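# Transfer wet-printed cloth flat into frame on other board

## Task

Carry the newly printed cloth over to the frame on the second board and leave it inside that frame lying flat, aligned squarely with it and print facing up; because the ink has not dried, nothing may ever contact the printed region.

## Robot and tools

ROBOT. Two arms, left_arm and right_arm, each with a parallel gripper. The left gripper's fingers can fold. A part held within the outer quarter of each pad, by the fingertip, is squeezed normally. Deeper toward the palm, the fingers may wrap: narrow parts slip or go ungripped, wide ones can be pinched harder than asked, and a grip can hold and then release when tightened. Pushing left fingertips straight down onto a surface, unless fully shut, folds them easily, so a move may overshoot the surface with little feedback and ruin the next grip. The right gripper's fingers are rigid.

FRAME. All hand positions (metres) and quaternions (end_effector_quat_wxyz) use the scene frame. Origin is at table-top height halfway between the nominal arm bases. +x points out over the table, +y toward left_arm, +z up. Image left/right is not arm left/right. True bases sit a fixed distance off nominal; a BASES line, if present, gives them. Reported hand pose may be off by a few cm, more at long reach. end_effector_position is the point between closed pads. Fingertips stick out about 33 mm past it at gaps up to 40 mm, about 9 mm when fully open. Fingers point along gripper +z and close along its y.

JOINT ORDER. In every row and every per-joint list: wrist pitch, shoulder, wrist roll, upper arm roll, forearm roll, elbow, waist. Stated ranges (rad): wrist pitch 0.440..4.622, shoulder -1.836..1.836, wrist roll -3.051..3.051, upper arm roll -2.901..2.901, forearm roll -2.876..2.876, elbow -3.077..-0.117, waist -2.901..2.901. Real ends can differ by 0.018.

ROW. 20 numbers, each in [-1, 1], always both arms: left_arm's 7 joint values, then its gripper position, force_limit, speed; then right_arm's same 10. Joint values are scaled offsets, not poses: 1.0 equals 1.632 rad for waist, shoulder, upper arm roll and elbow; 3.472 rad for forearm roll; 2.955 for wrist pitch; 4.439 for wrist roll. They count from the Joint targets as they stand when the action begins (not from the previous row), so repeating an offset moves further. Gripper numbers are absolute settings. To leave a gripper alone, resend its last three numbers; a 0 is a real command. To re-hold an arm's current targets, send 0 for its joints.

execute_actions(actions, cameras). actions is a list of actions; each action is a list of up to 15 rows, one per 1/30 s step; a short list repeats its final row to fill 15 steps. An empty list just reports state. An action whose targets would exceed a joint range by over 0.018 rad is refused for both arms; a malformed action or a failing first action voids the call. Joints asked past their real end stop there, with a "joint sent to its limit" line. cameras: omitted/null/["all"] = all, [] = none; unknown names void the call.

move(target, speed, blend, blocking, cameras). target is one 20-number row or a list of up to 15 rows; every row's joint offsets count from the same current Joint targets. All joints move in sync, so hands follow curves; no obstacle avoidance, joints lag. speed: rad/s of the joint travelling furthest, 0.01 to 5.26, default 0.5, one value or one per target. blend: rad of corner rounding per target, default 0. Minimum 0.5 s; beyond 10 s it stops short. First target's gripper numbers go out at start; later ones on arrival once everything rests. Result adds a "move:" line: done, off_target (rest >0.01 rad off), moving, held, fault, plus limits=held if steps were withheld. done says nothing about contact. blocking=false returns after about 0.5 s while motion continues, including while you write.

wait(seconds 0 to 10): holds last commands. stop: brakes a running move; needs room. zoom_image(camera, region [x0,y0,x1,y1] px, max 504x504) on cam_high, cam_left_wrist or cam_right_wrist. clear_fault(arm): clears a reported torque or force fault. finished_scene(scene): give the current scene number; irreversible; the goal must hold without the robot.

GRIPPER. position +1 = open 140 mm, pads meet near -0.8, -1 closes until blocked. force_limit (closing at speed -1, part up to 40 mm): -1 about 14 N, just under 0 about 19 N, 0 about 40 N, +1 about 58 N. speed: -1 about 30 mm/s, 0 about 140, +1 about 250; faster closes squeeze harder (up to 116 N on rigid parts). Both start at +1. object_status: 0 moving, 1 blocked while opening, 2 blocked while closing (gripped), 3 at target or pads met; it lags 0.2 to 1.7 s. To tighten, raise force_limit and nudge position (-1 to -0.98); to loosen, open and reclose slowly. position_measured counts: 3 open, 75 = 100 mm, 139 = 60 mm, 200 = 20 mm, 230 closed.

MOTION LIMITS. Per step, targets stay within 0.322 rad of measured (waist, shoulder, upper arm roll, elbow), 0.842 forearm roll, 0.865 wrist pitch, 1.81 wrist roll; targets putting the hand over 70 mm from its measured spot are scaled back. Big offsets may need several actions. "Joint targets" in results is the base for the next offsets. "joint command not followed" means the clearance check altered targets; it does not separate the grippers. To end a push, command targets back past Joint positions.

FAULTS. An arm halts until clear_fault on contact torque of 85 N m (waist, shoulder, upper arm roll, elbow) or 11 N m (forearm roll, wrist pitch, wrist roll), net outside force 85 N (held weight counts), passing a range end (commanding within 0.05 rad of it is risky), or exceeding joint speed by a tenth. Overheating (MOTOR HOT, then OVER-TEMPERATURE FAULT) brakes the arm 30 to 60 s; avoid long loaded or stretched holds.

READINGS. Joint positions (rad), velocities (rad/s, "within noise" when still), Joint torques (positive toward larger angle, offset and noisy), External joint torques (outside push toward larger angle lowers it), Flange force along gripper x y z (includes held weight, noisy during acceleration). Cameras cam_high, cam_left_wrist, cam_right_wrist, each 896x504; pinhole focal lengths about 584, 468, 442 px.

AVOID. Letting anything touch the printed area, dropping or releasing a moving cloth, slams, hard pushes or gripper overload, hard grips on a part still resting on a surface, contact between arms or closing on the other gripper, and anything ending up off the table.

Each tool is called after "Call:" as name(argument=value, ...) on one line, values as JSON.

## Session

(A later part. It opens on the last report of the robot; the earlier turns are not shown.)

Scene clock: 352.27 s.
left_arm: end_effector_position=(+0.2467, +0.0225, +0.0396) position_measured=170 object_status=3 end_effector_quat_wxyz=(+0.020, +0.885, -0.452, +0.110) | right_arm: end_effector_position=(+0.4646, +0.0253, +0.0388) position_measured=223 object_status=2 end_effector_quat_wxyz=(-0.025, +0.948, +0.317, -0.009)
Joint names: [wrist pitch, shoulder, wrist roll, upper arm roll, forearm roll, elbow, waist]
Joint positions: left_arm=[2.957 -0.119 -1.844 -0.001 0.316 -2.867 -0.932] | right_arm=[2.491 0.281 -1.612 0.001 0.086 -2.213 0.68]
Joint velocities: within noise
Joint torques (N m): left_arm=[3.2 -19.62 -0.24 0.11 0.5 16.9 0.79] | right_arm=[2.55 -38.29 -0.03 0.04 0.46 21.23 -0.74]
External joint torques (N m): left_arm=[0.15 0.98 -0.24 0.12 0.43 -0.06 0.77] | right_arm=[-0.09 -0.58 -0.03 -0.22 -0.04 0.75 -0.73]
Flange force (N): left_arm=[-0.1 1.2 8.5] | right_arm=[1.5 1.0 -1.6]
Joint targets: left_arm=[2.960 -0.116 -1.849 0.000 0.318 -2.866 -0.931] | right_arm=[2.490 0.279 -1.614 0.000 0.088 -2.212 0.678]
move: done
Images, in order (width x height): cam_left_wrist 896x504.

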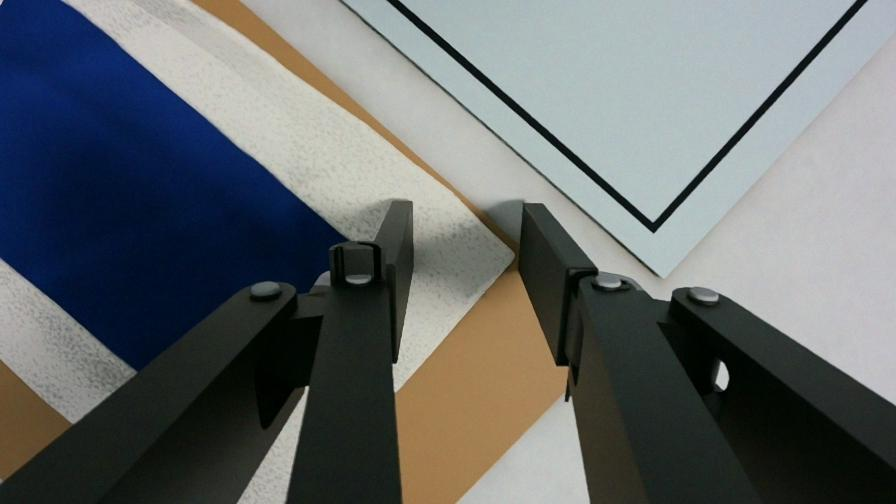

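Call:
move(target=[0.0025,0.0043,0,0,0,-0.00025,0,-0.325,-1,0,0,0,0,0,0,0,0,-1,-1,-1], speed=0.05, cameras=["cam_left_wrist"])

Call:
zoom_image(camera="cam_left_wrist", region=[380, 150, 580, 320])

Scene clock: 355.97 s.
left_arm: end_effector_position=(+0.2466, +0.0214, +0.0384) position_measured=170 object_status=3 end_effector_quat_wxyz=(+0.022, +0.885, -0.452, +0.111) | right_arm: end_effector_position=(+0.4646, +0.0253, +0.0388) position_measured=223 object_status=2 end_effector_quat_wxyz=(-0.025, +0.948, +0.317, -0.009)
Joint names: [wrist pitch, shoulder, wrist roll, upper arm roll, forearm roll, elbow, waist]
Joint positions: left_arm=[2.965 -0.113 -1.844 -0.001 0.316 -2.867 -0.932] | right_arm=[2.491 0.281 -1.612 0.001 0.086 -2.213 0.68]
Joint velocities: within noise
Joint torques (N m): left_arm=[3.2 -19.32 -0.21 -0.06 0.5 16.33 0.58] | right_arm=[2.55 -38.34 -0.05 0.08 0.46 21.23 -0.78]
External joint torques (N m): left_arm=[0.14 1.44 -0.21 0.02 0.42 -0.5 0.63] | right_arm=[-0.08 -0.67 -0.05 -0.1 -0.04 0.78 -0.68]
Flange force (N): left_arm=[-0.6 1.5 9.8] | right_arm=[1.4 0.9 -1.7]
Joint targets: left_arm=[2.967 -0.109 -1.849 0.000 0.318 -2.866 -0.931] | right_arm=[2.490 0.279 -1.614 0.000 0.088 -2.212 0.678]
move: done
Images, in order (width x height): cam_left_wrist 896x504.

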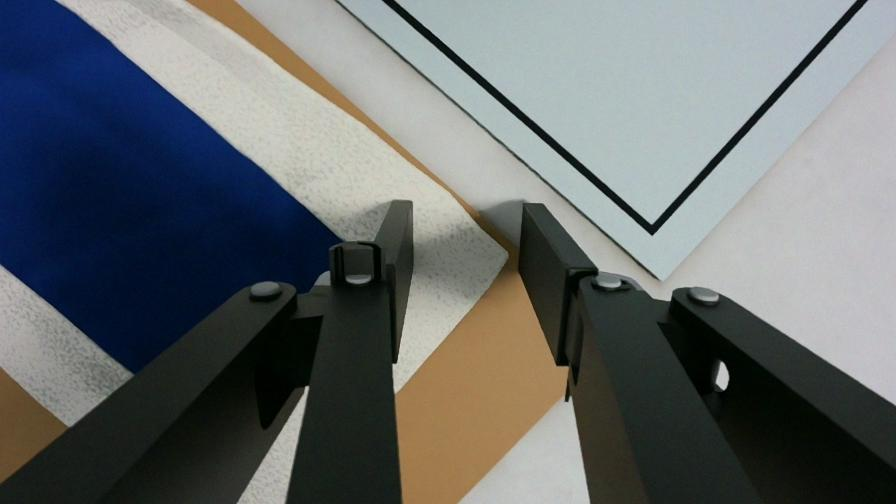

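Scaled by 2.520.

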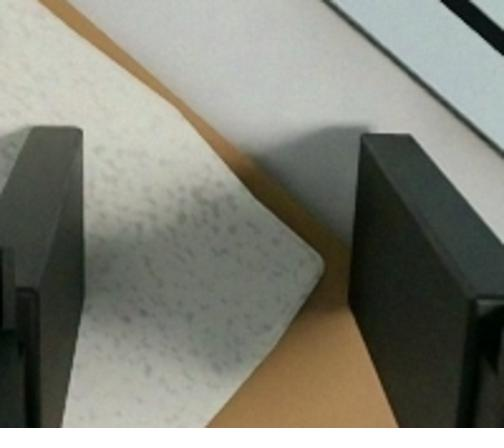

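Call:
move(target=[0,0,0,0,0,0,0,-1,-1,-1,0,0,0,0,0,0,0,-1,-1,-1], speed=0.05, cameras=["cam_left_wrist"])

Call:
zoom_image(camera="cam_left_wrist", region=[380, 150, 580, 320])

Scene clock: 362.77 s.
left_arm: end_effector_position=(+0.2490, +0.0190, +0.0404) position_measured=226 object_status=2 end_effector_quat_wxyz=(+0.024, +0.885, -0.451, +0.114) | right_arm: end_effector_position=(+0.4646, +0.0253, +0.0389) position_measured=223 object_status=2 end_effector_quat_wxyz=(-0.025, +0.948, +0.317, -0.009)
Joint names: [wrist pitch, shoulder, wrist roll, upper arm roll, forearm roll, elbow, waist]
Joint positions: left_arm=[2.971 -0.113 -1.844 0 0.316 -2.864 -0.93] | right_arm=[2.491 0.281 -1.612 0.001 0.086 -2.213 0.68]
Joint velocities: within noise
Joint torques (N m): left_arm=[2.41 -18.71 -0.23 0.43 0.48 14.68 0.72] | right_arm=[2.56 -38.35 -0.04 0.09 0.46 21.26 -0.76]
External joint torques (N m): left_arm=[-0.67 2.14 -0.23 0.52 0.4 -2.25 0.79] | right_arm=[-0.08 -0.67 -0.04 -0.13 -0.04 0.81 -0.7]
Flange force (N): left_arm=[-3.6 0.4 8.3] | right_arm=[1.5 0.9 -1.7]
Joint targets: left_arm=[2.967 -0.109 -1.849 0.000 0.318 -2.866 -0.931] | right_arm=[2.490 0.279 -1.614 0.000 0.088 -2.212 0.678]
move: done
Images, in order (width x height): cam_left_wrist 896x504.

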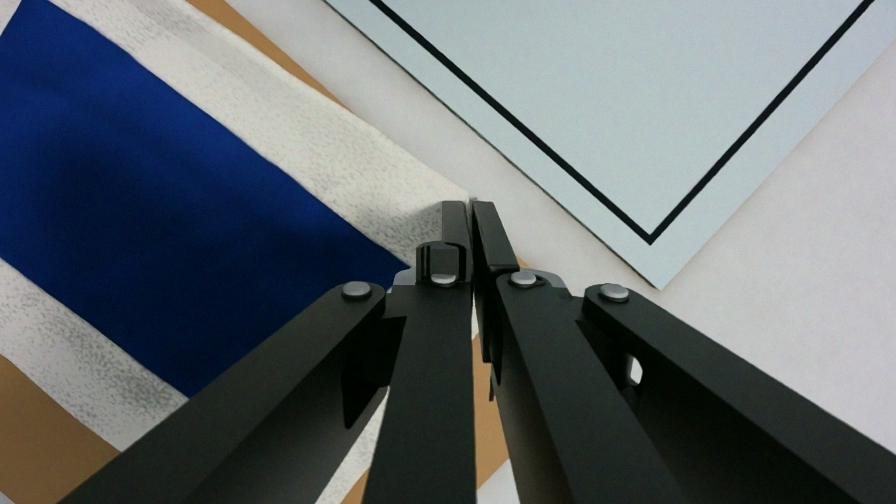

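Scaled by 2.520.

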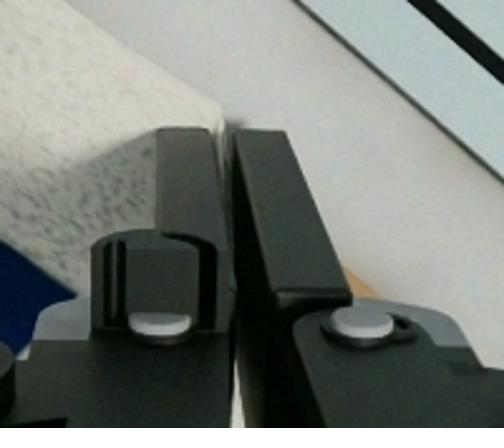

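Call:
move(target=[-0.0229,-0.0391,0,0,0,0.0023,0,-1,-1,-1,0,0,0,0,0,0,0,-1,-1,-1], speed=0.08, cameras=["cam_left_wrist","cam_high","cam_right_wrist"])

Call:
zoom_image(camera="cam_left_wrist", region=[380, 130, 580, 300])

Call:
zoom_image(camera="cam_high", region=[340, 260, 520, 450])

Scene clock: 367.17 s.
left_arm: end_effector_position=(+0.2529, +0.0254, +0.0546) position_measured=226 object_status=2 end_effector_quat_wxyz=(+0.013, +0.886, -0.448, +0.115) | right_arm: end_effector_position=(+0.4646, +0.0253, +0.0388) position_measured=223 object_status=2 end_effector_quat_wxyz=(-0.025, +0.948, +0.317, -0.009)
Joint names: [wrist pitch, shoulder, wrist roll, upper arm roll, forearm roll, elbow, waist]
Joint positions: left_arm=[2.902 -0.171 -1.844 0 0.316 -2.864 -0.93] | right_arm=[2.491 0.281 -1.612 0.001 0.086 -2.213 0.68]
Joint velocities: left_arm=[-0.005 -0.001 -0.001 0.001 -0.001 0 -0.001] | right_arm=[within noise]
Joint torques (N m): left_arm=[2.71 -20.97 -0.26 0.13 0.5 17.99 0.44] | right_arm=[2.55 -38.28 -0.06 0.1 0.47 21.25 -0.78]
External joint torques (N m): left_arm=[-0.33 -1.26 -0.26 0.22 0.39 0.09 0.47] | right_arm=[-0.11 -0.45 -0.05 -0.31 -0.03 0.66 -0.94]
Flange force (N): left_arm=[-2.5 0.1 -3.9] | right_arm=[1.6 1.4 -1.3]
Joint targets: left_arm=[2.899 -0.173 -1.849 0.000 0.318 -2.863 -0.931] | right_arm=[2.490 0.279 -1.614 0.000 0.088 -2.212 0.678]
move: done

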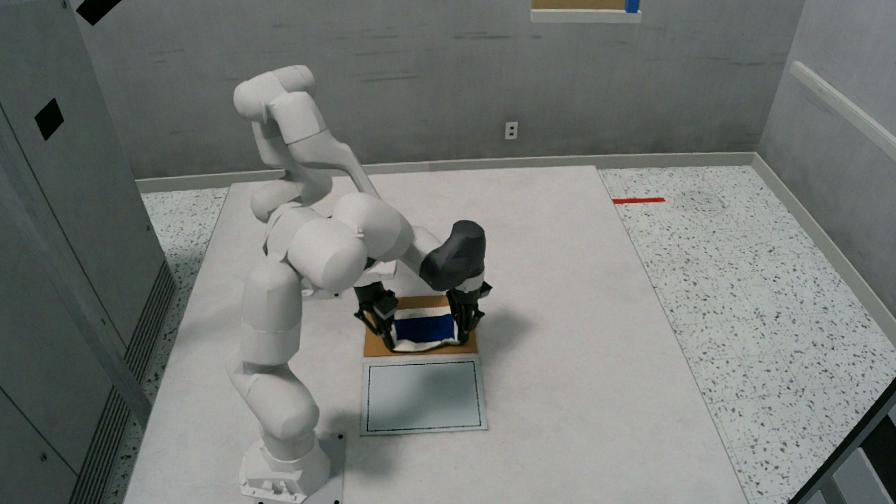

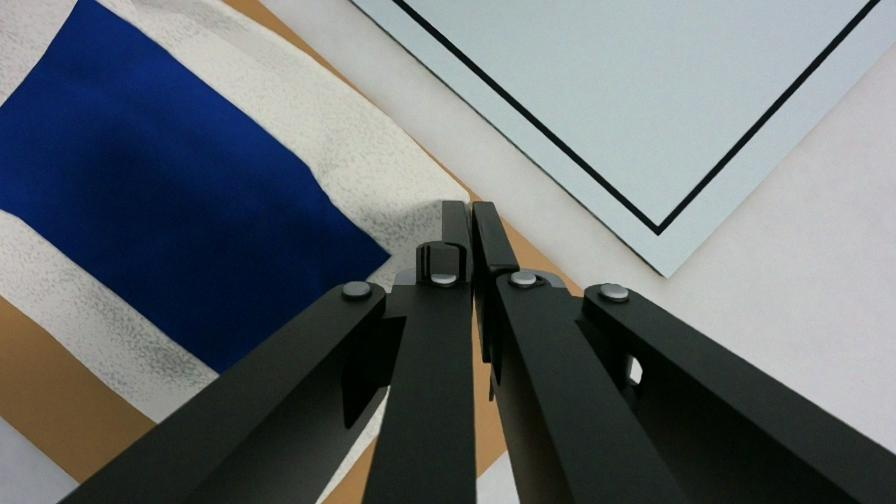

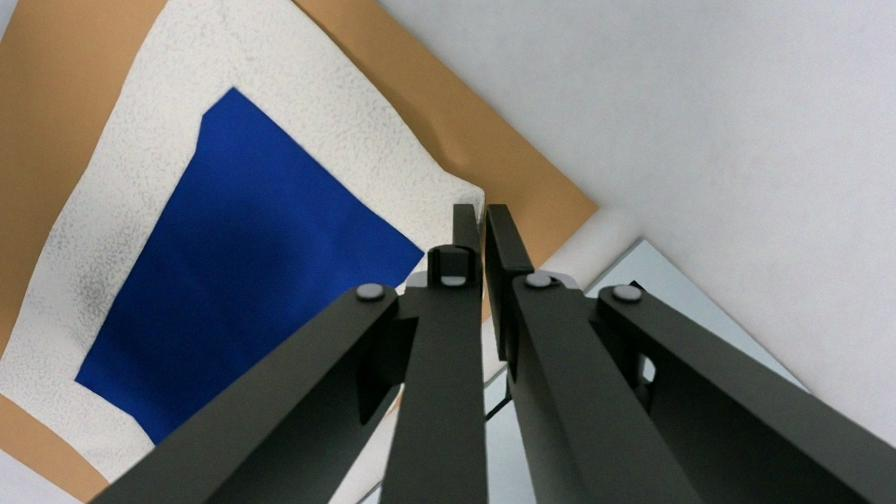

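Scaled by 2.520.

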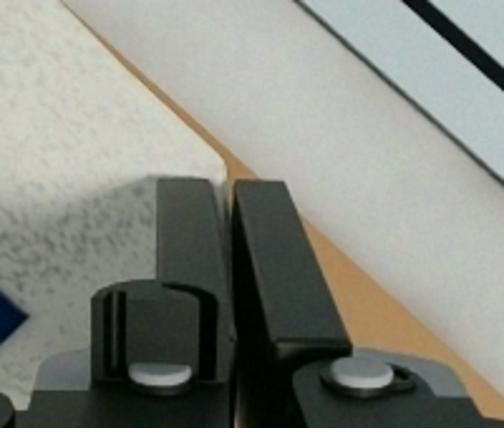

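Scaled by 2.653.

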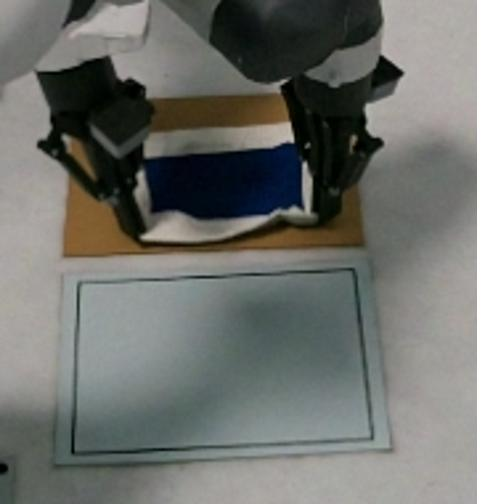

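Call:
move(target=[-0.0525,-0.0829,0.0695,0,-0.0916,0.0126,0.0061,-1,-1,-1,-0.0286,-0.0352,0.0176,0,-0.0253,0.0171,0.0039,-1,-1,-1], speed=0.1)

Call:
zoom_image(camera="cam_high", region=[340, 260, 520, 450])

Scene clock: 396.30 s.
left_arm: end_effector_position=(+0.2590, +0.0283, +0.0966) position_measured=226 object_status=2 end_effector_quat_wxyz=(+0.044, +0.890, -0.445, +0.095) | right_arm: end_effector_position=(+0.4729, +0.0212, +0.0736) position_measured=223 object_status=2 end_effector_quat_wxyz=(-0.001, +0.949, +0.316, -0.002)
Joint names: [wrist pitch, shoulder, wrist roll, upper arm roll, forearm roll, elbow, waist]
Joint positions: left_arm=[2.746 -0.306 -1.548 0 0.003 -2.844 -0.922] | right_arm=[2.407 0.224 -1.539 0.001 0.005 -2.186 0.683]
Joint velocities: left_arm=[0.001 0 0.006 0.001 -0.001 0 -0.001] | right_arm=[within noise]
Joint torques (N m): left_arm=[2.77 -18.35 0.14 -0.07 0.06 20.28 0.78] | right_arm=[2.5 -37.79 0.19 0.05 0.25 22.59 0.3]
External joint torques (N m): left_arm=[-0.37 -1.06 0.13 0.22 -0.43 0.06 0.77] | right_arm=[-0.14 -0.98 0.19 -0.22 -0.34 1.15 0.25]
Flange force (N): left_arm=[-2.3 -1.3 -5.2] | right_arm=[2.0 -0.7 -2.6]
Joint targets: left_arm=[2.744 -0.308 -1.541 0.000 0.000 -2.842 -0.921] | right_arm=[2.405 0.221 -1.536 0.000 0.000 -2.184 0.685]
move: done

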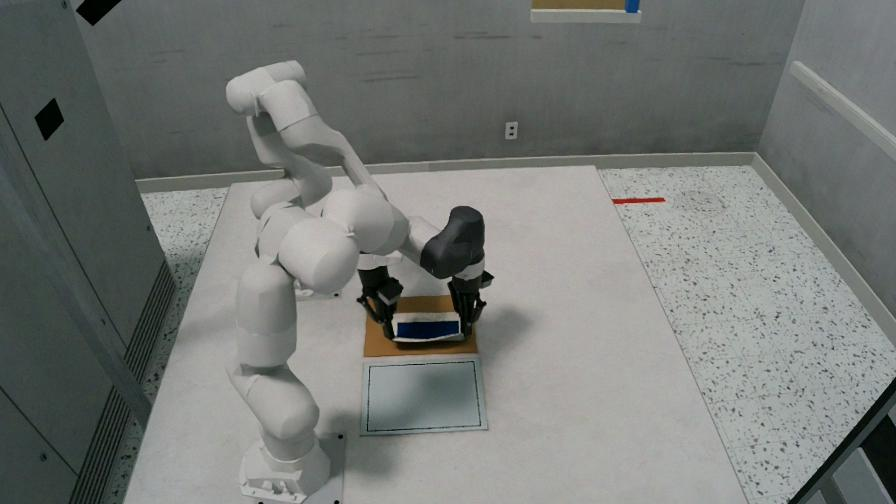

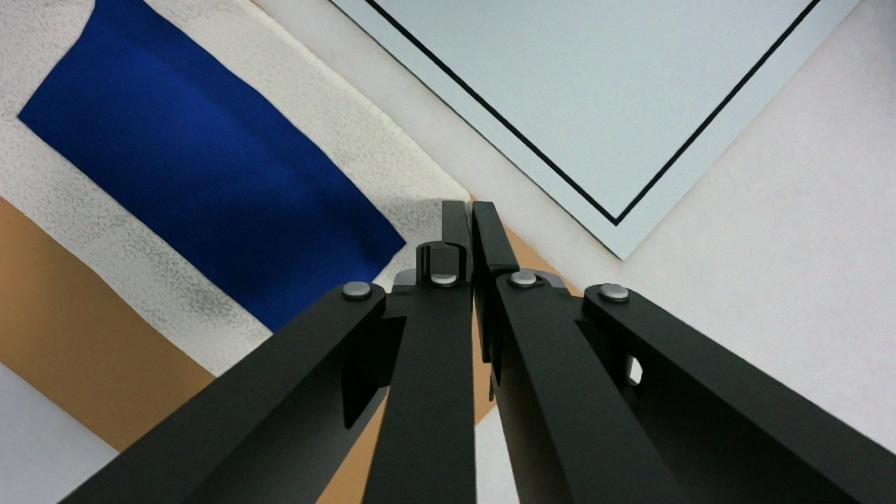

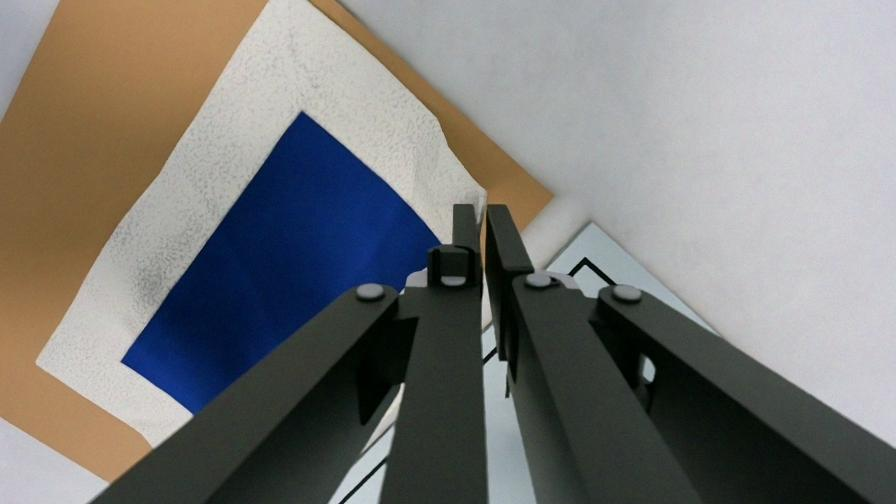

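Scaled by 2.653.

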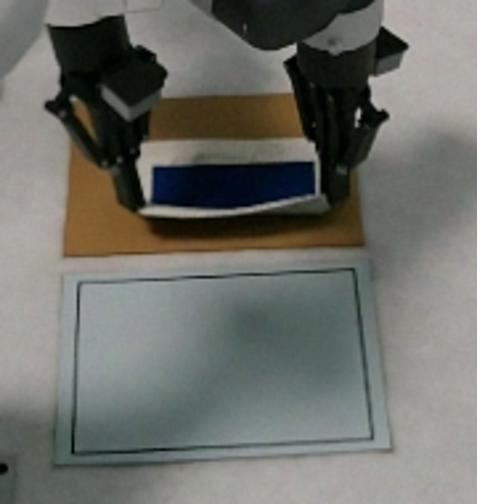

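Call:
zoom_image(camera="cam_high", region=[375, 300, 485, 360])

Call:
zoom_image(camera="cam_right_wrist", region=[400, 90, 560, 250])

Call:
zoom_image(camera="cam_left_wrist", region=[380, 90, 540, 250])

Scaled by 4.582.

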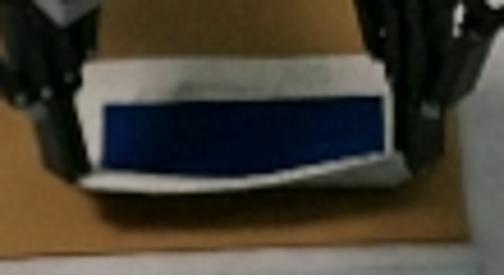

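Scaled by 3.150.

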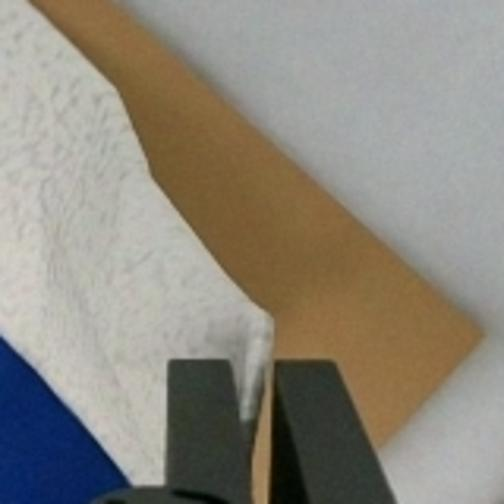

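Scaled by 3.150.

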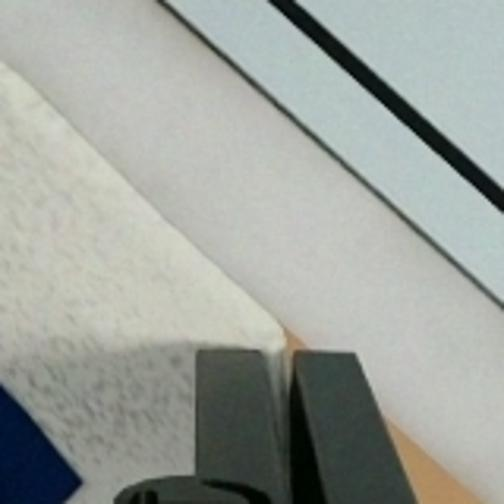

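Call:
move(target=[-0.0053,0.1279,-0.0297,0,0,0.1375,-0.0901,-1,-1,-1,0.0238,-0.1085,-0.0292,0,0,-0.1515,-0.0887,-1,-1,-1], speed=0.08)

Call:
zoom_image(camera="cam_high", region=[340, 280, 500, 440])

Scene clock: 424.50 s.
left_arm: end_effector_position=(+0.2453, -0.0688, +0.0991) position_measured=226 object_status=2 end_effector_quat_wxyz=(+0.057, +0.883, -0.457, +0.089) | right_arm: end_effector_position=(+0.4579, -0.0789, +0.0748) position_measured=223 object_status=2 end_effector_quat_wxyz=(-0.001, +0.952, +0.306, -0.002)
Joint names: [wrist pitch, shoulder, wrist roll, upper arm roll, forearm roll, elbow, waist]
Joint positions: left_arm=[2.731 -0.101 -1.665 0 0.003 -2.619 -1.066] | right_arm=[2.473 0.047 -1.66 0.001 0.004 -2.429 0.542]
Joint velocities: left_arm=[0.001 0 -0.006 0 -0.001 0.001 -0.001] | right_arm=[0 0.001 -0.006 0 0.001 0 0.001]
Joint torques (N m): left_arm=[2.8 -24.51 -0.19 -0.01 0.16 20.65 0.01] | right_arm=[3.07 -31.25 -0.01 -0.03 0.26 20.89 -0.82]
External joint torques (N m): left_arm=[-0.32 0.22 -0.19 0.14 -0.36 0.26 0.06] | right_arm=[0.43 -1.12 -0.01 -0.03 -0.29 0.27 -0.78]
Flange force (N): left_arm=[1.7 0.2 -0.2] | right_arm=[-2.3 0.7 -1.4]
Joint targets: left_arm=[2.728 -0.099 -1.673 0.000 0.000 -2.618 -1.068] | right_arm=[2.476 0.044 -1.665 0.000 0.000 -2.431 0.540]
move: done

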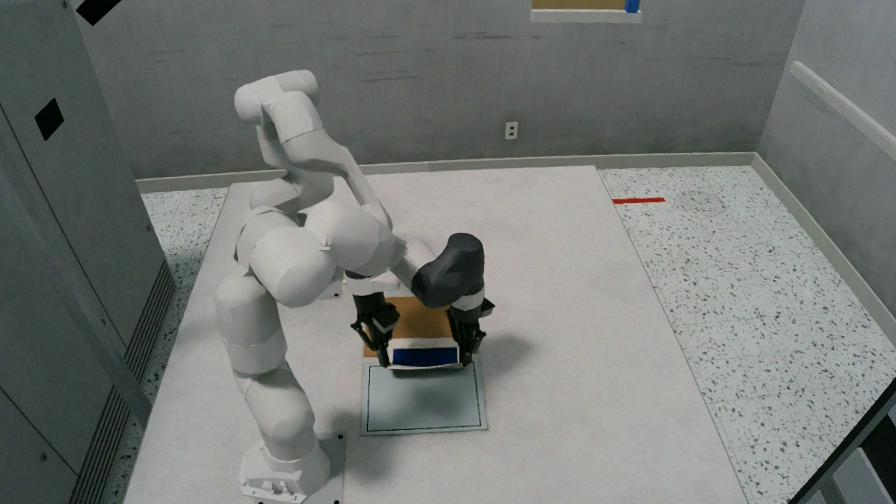

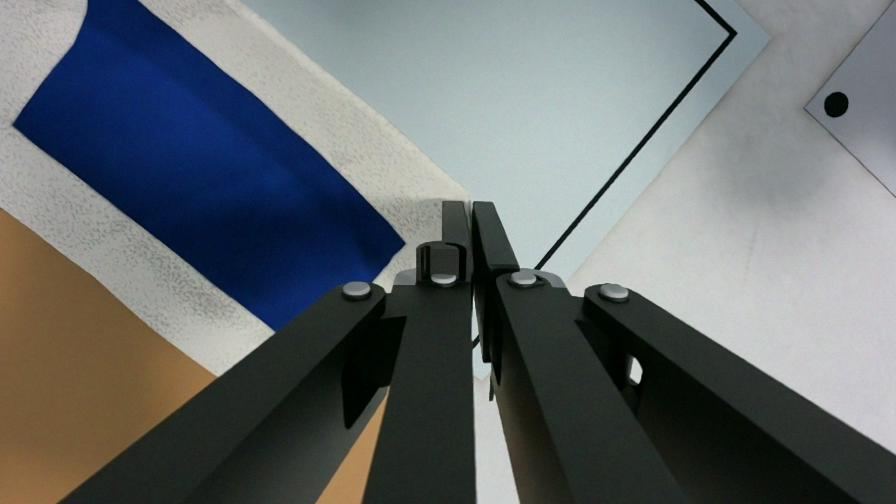

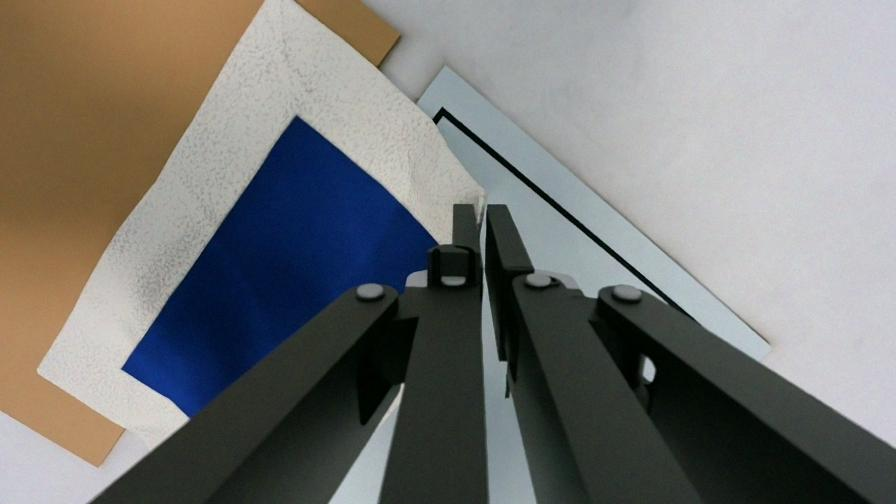

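Scaled by 3.150.

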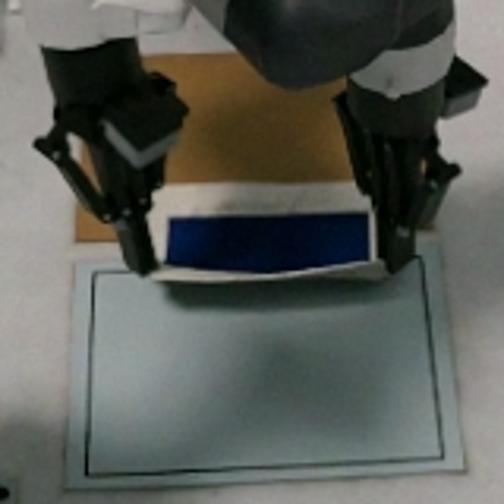

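Call:
move(target=[-0.0239,0.1466,-0.0294,0,0,0.1898,-0.0524,-1,-1,-1,0.0096,-0.0653,-0.0527,0,0,-0.0827,-0.1158,-1,-1,-1], speed=0.09)

Call:
zoom_image(camera="cam_high", region=[340, 300, 500, 460])

Scene clock: 456.13 s.
left_arm: end_effector_position=(+0.2474, -0.1725, +0.0991) position_measured=226 object_status=2 end_effector_quat_wxyz=(+0.066, +0.894, -0.436, +0.083) | right_arm: end_effector_position=(+0.4586, -0.1759, +0.0749) position_measured=223 object_status=2 end_effector_quat_wxyz=(-0.001, +0.945, +0.327, -0.002)
Joint names: [wrist pitch, shoulder, wrist roll, upper arm roll, forearm roll, elbow, waist]
Joint positions: left_arm=[2.66 0.139 -1.797 0 0.003 -2.309 -1.152] | right_arm=[2.502 -0.059 -1.894 0.001 0.004 -2.564 0.353]
Joint velocities: left_arm=[0 0.002 -0.004 0.001 0 0.001 0] | right_arm=[0 0 -0.007 -0.001 -0.001 0 0]
Joint torques (N m): left_arm=[2.75 -33.95 -0.2 0.22 0.2 21.63 -0.01] | right_arm=[3.1 -27.25 -0.03 -0.15 0.25 20.55 -0.87]
External joint torques (N m): left_arm=[-0.37 -0.04 -0.21 0.13 -0.38 0.22 0.05] | right_arm=[0.46 -1.19 -0.03 -0.04 -0.29 0.29 -0.83]
Flange force (N): left_arm=[1.2 0.3 -0.9] | right_arm=[-2.7 0.2 -1.6]
Joint targets: left_arm=[2.658 0.140 -1.803 0.000 0.000 -2.308 -1.153] | right_arm=[2.504 -0.062 -1.899 0.000 0.000 -2.566 0.351]
move: done

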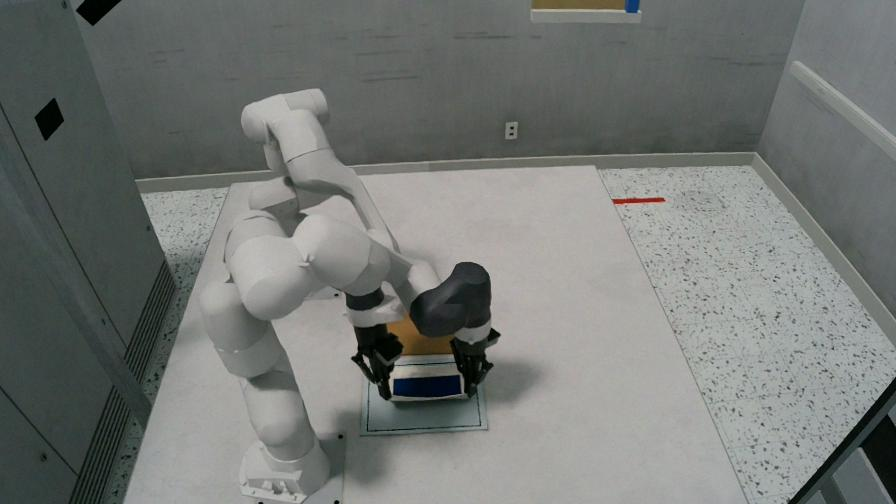

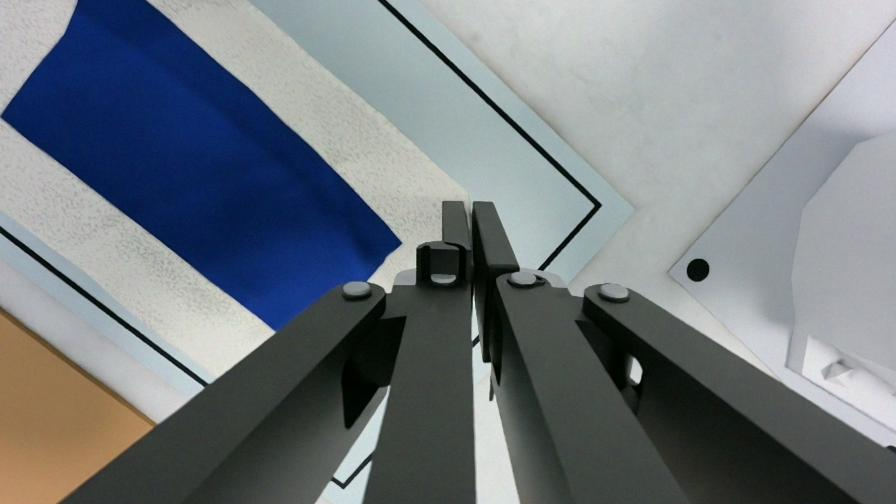

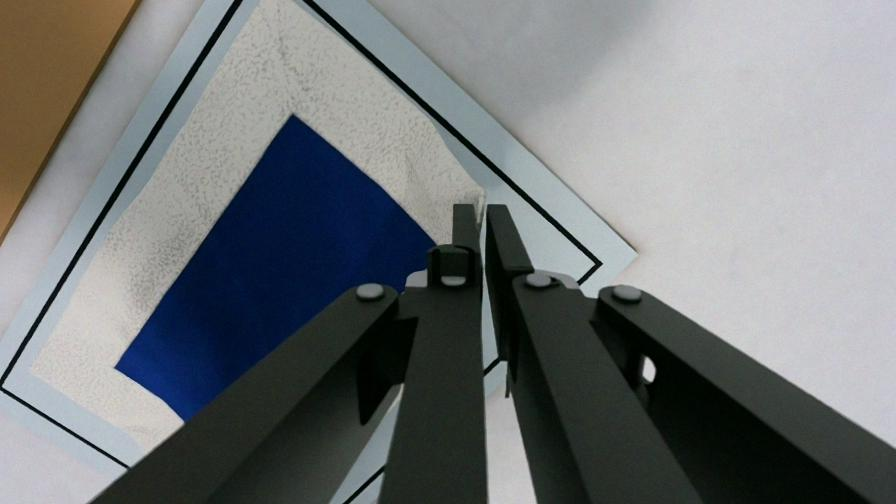

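Scaled by 3.150.

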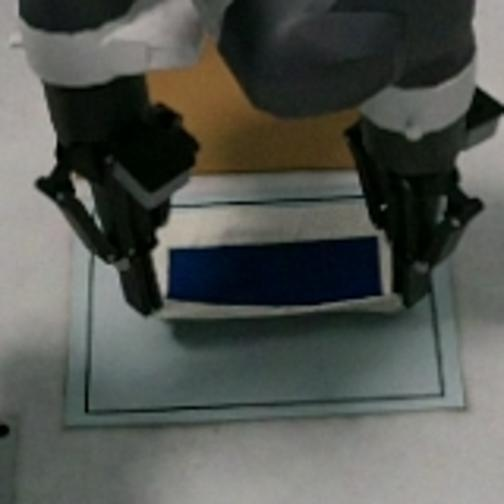

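Call:
move(target=[-0.0003,0.0012,-0.0031,0,0,0.0017,-0.0085,-1,-1,-1,0.0015,-0.0129,-0.0007,0,0,-0.0156,-0.0019,-1,-1,-1], speed=0.05)

Call:
zoom_image(camera="cam_right_wrist", region=[0, 0, 504, 504])

Call:
zoom_image(camera="cam_left_wrist", region=[0, 0, 504, 504])

Scene clock: 471.03 s.
left_arm: end_effector_position=(+0.2404, -0.1765, +0.0991) position_measured=226 object_status=2 end_effector_quat_wxyz=(+0.067, +0.893, -0.436, +0.082) | right_arm: end_effector_position=(+0.4517, -0.1798, +0.0748) position_measured=223 object_status=2 end_effector_quat_wxyz=(-0.001, +0.945, +0.328, -0.002)
Joint names: [wrist pitch, shoulder, wrist roll, upper arm roll, forearm roll, elbow, waist]
Joint positions: left_arm=[2.659 0.141 -1.81 0 0.003 -2.307 -1.166] | right_arm=[2.506 -0.08 -1.899 0.001 0.004 -2.59 0.35]
Joint velocities: left_arm=[0 0.001 -0.006 0.001 0 0.001 0.001] | right_arm=[within noise]
Joint torques (N m): left_arm=[2.76 -34.02 -0.12 0.17 0.22 21.6 0] | right_arm=[3.13 -26.36 -0.1 -0.17 0.27 20.38 -0.8]
External joint torques (N m): left_arm=[-0.36 -0.04 -0.13 0.01 -0.35 0.2 -0.02] | right_arm=[0.5 -1.14 -0.1 -0.07 -0.27 0.22 -0.79]
Flange force (N): left_arm=[1.1 0.3 -0.8] | right_arm=[-2.9 0.3 -1.4]
Joint targets: left_arm=[2.657 0.142 -1.817 0.000 0.000 -2.305 -1.167] | right_arm=[2.508 -0.083 -1.902 0.000 0.000 -2.592 0.348]
move: done

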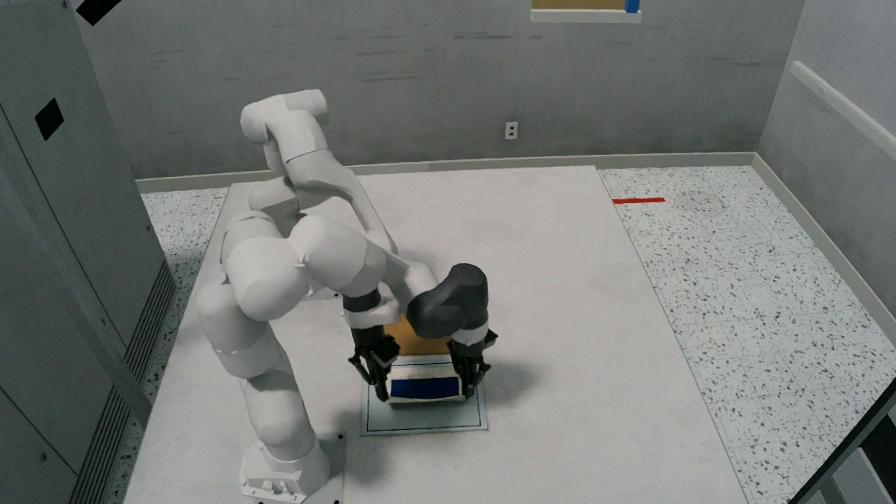

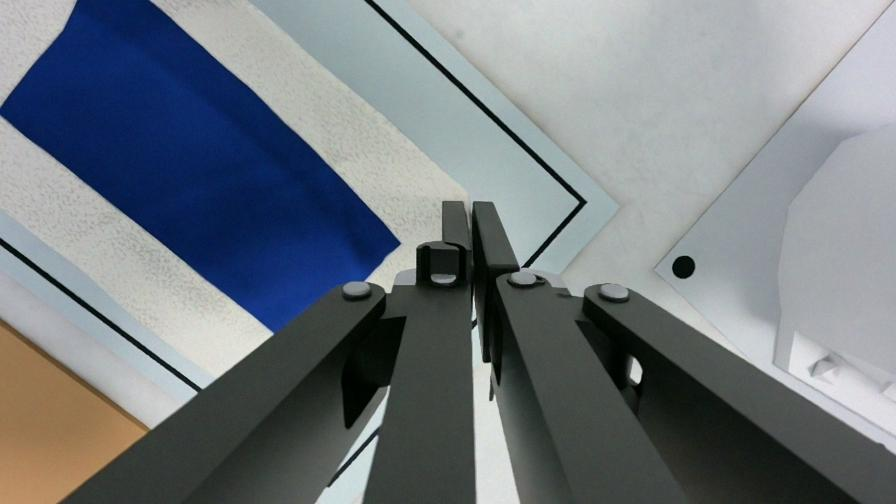

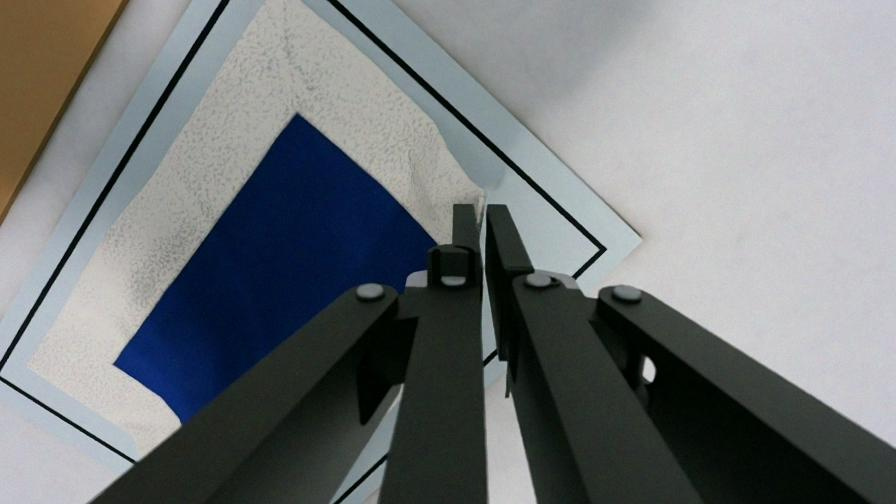

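Scaled by 1.000.

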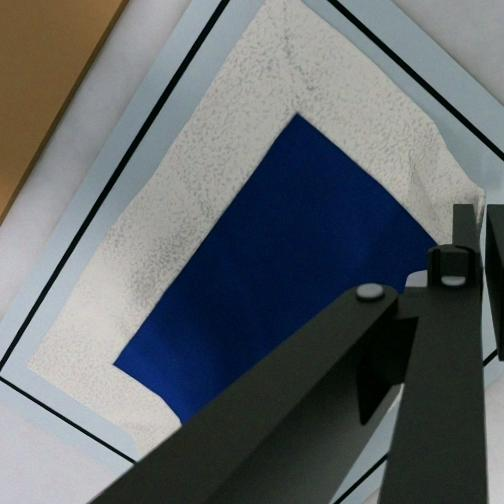

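Scaled by 1.000.

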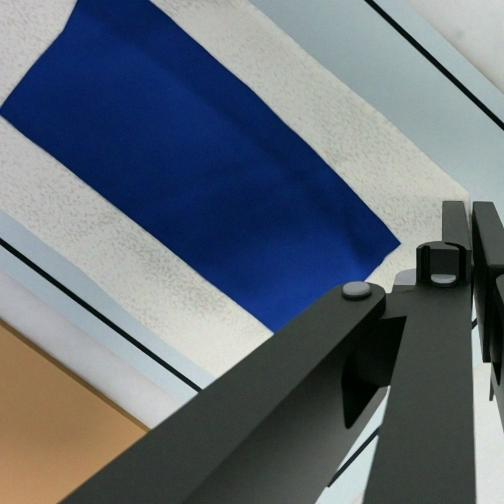

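Call:
move(target=[0.0293,0.0728,-0.0032,0,0,0.0197,-0.0086,-1,-1,-1,0.0337,0.0381,-0.0064,0,0,-0.0230,-0.0173,-1,-1,-1], speed=0.05)

Call:
zoom_image(camera="cam_high", region=[340, 320, 500, 460])

Scene clock: 486.10 s.
left_arm: end_effector_position=(+0.2372, -0.1903, +0.0554) position_measured=226 object_status=2 end_effector_quat_wxyz=(+0.067, +0.894, -0.436, +0.079) | right_arm: end_effector_position=(+0.4499, -0.1935, +0.0452) position_measured=223 object_status=2 end_effector_quat_wxyz=(-0.001, +0.945, +0.327, +0.001)
Joint names: [wrist pitch, shoulder, wrist roll, upper arm roll, forearm roll, elbow, waist]
Joint positions: left_arm=[2.741 0.26 -1.825 0 0.003 -2.275 -1.18] | right_arm=[2.605 -0.024 -1.926 0.001 0.004 -2.627 0.321]
Joint velocities: left_arm=[within noise] | right_arm=[0.004 0.001 -0.003 0 0 0 -0.001]
Joint torques (N m): left_arm=[3.33 -36.84 -0.27 0.35 0.16 20.63 0.03] | right_arm=[3.09 -25.49 -0.03 -0.07 0.19 19.17 -0.84]
External joint torques (N m): left_arm=[0.23 -0.2 -0.28 0 -0.35 0.43 -0.07] | right_arm=[0.44 0.31 -0.03 0 -0.28 0.31 -0.79]
Flange force (N): left_arm=[0.6 0.7 0.2] | right_arm=[1.1 1.4 2.1]
Joint targets: left_arm=[2.744 0.261 -1.831 0.000 0.000 -2.273 -1.181] | right_arm=[2.608 -0.021 -1.931 0.000 0.000 -2.629 0.319]
move: done

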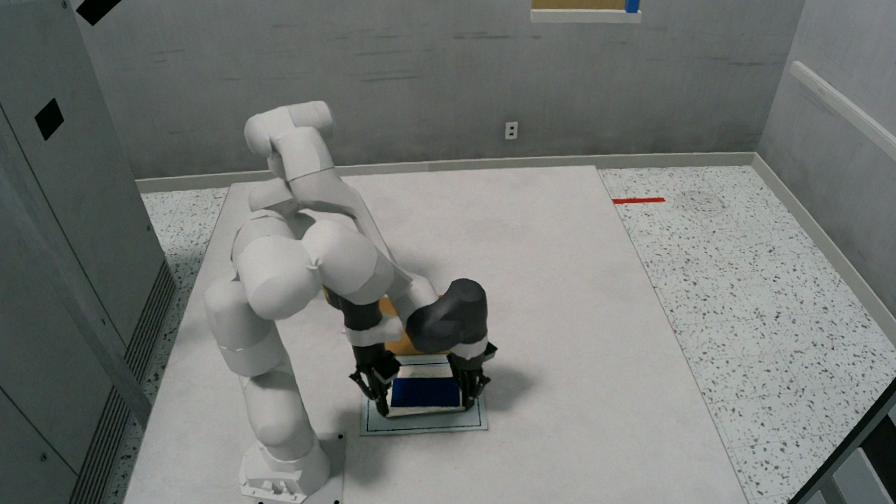

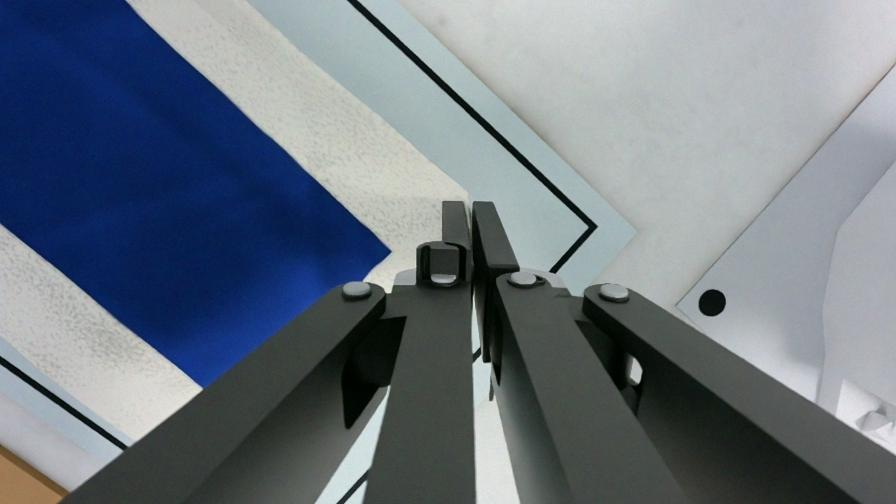

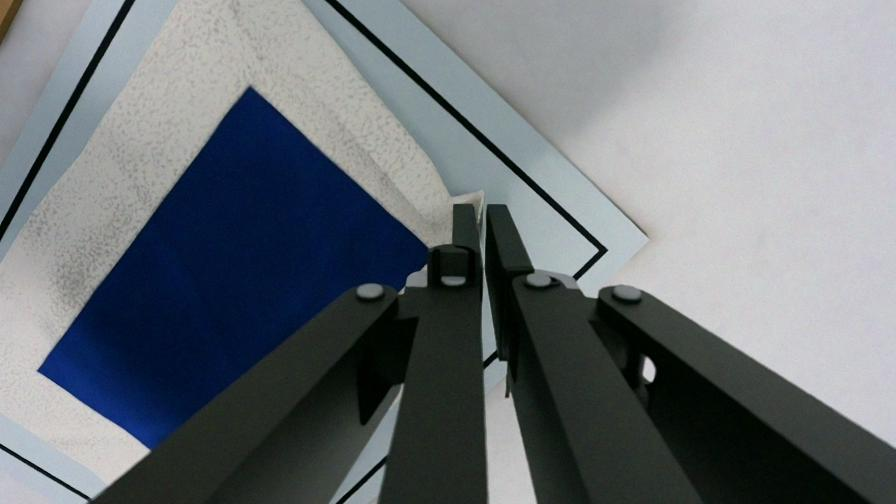

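Scaled by 3.150.

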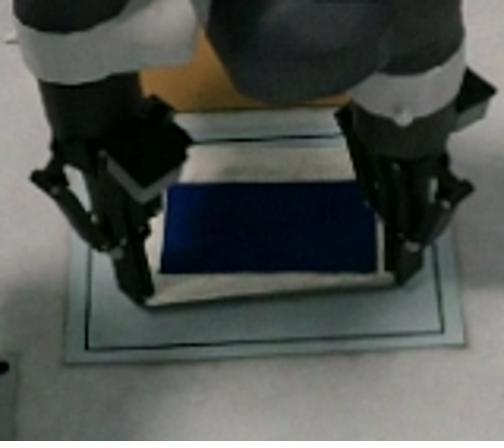

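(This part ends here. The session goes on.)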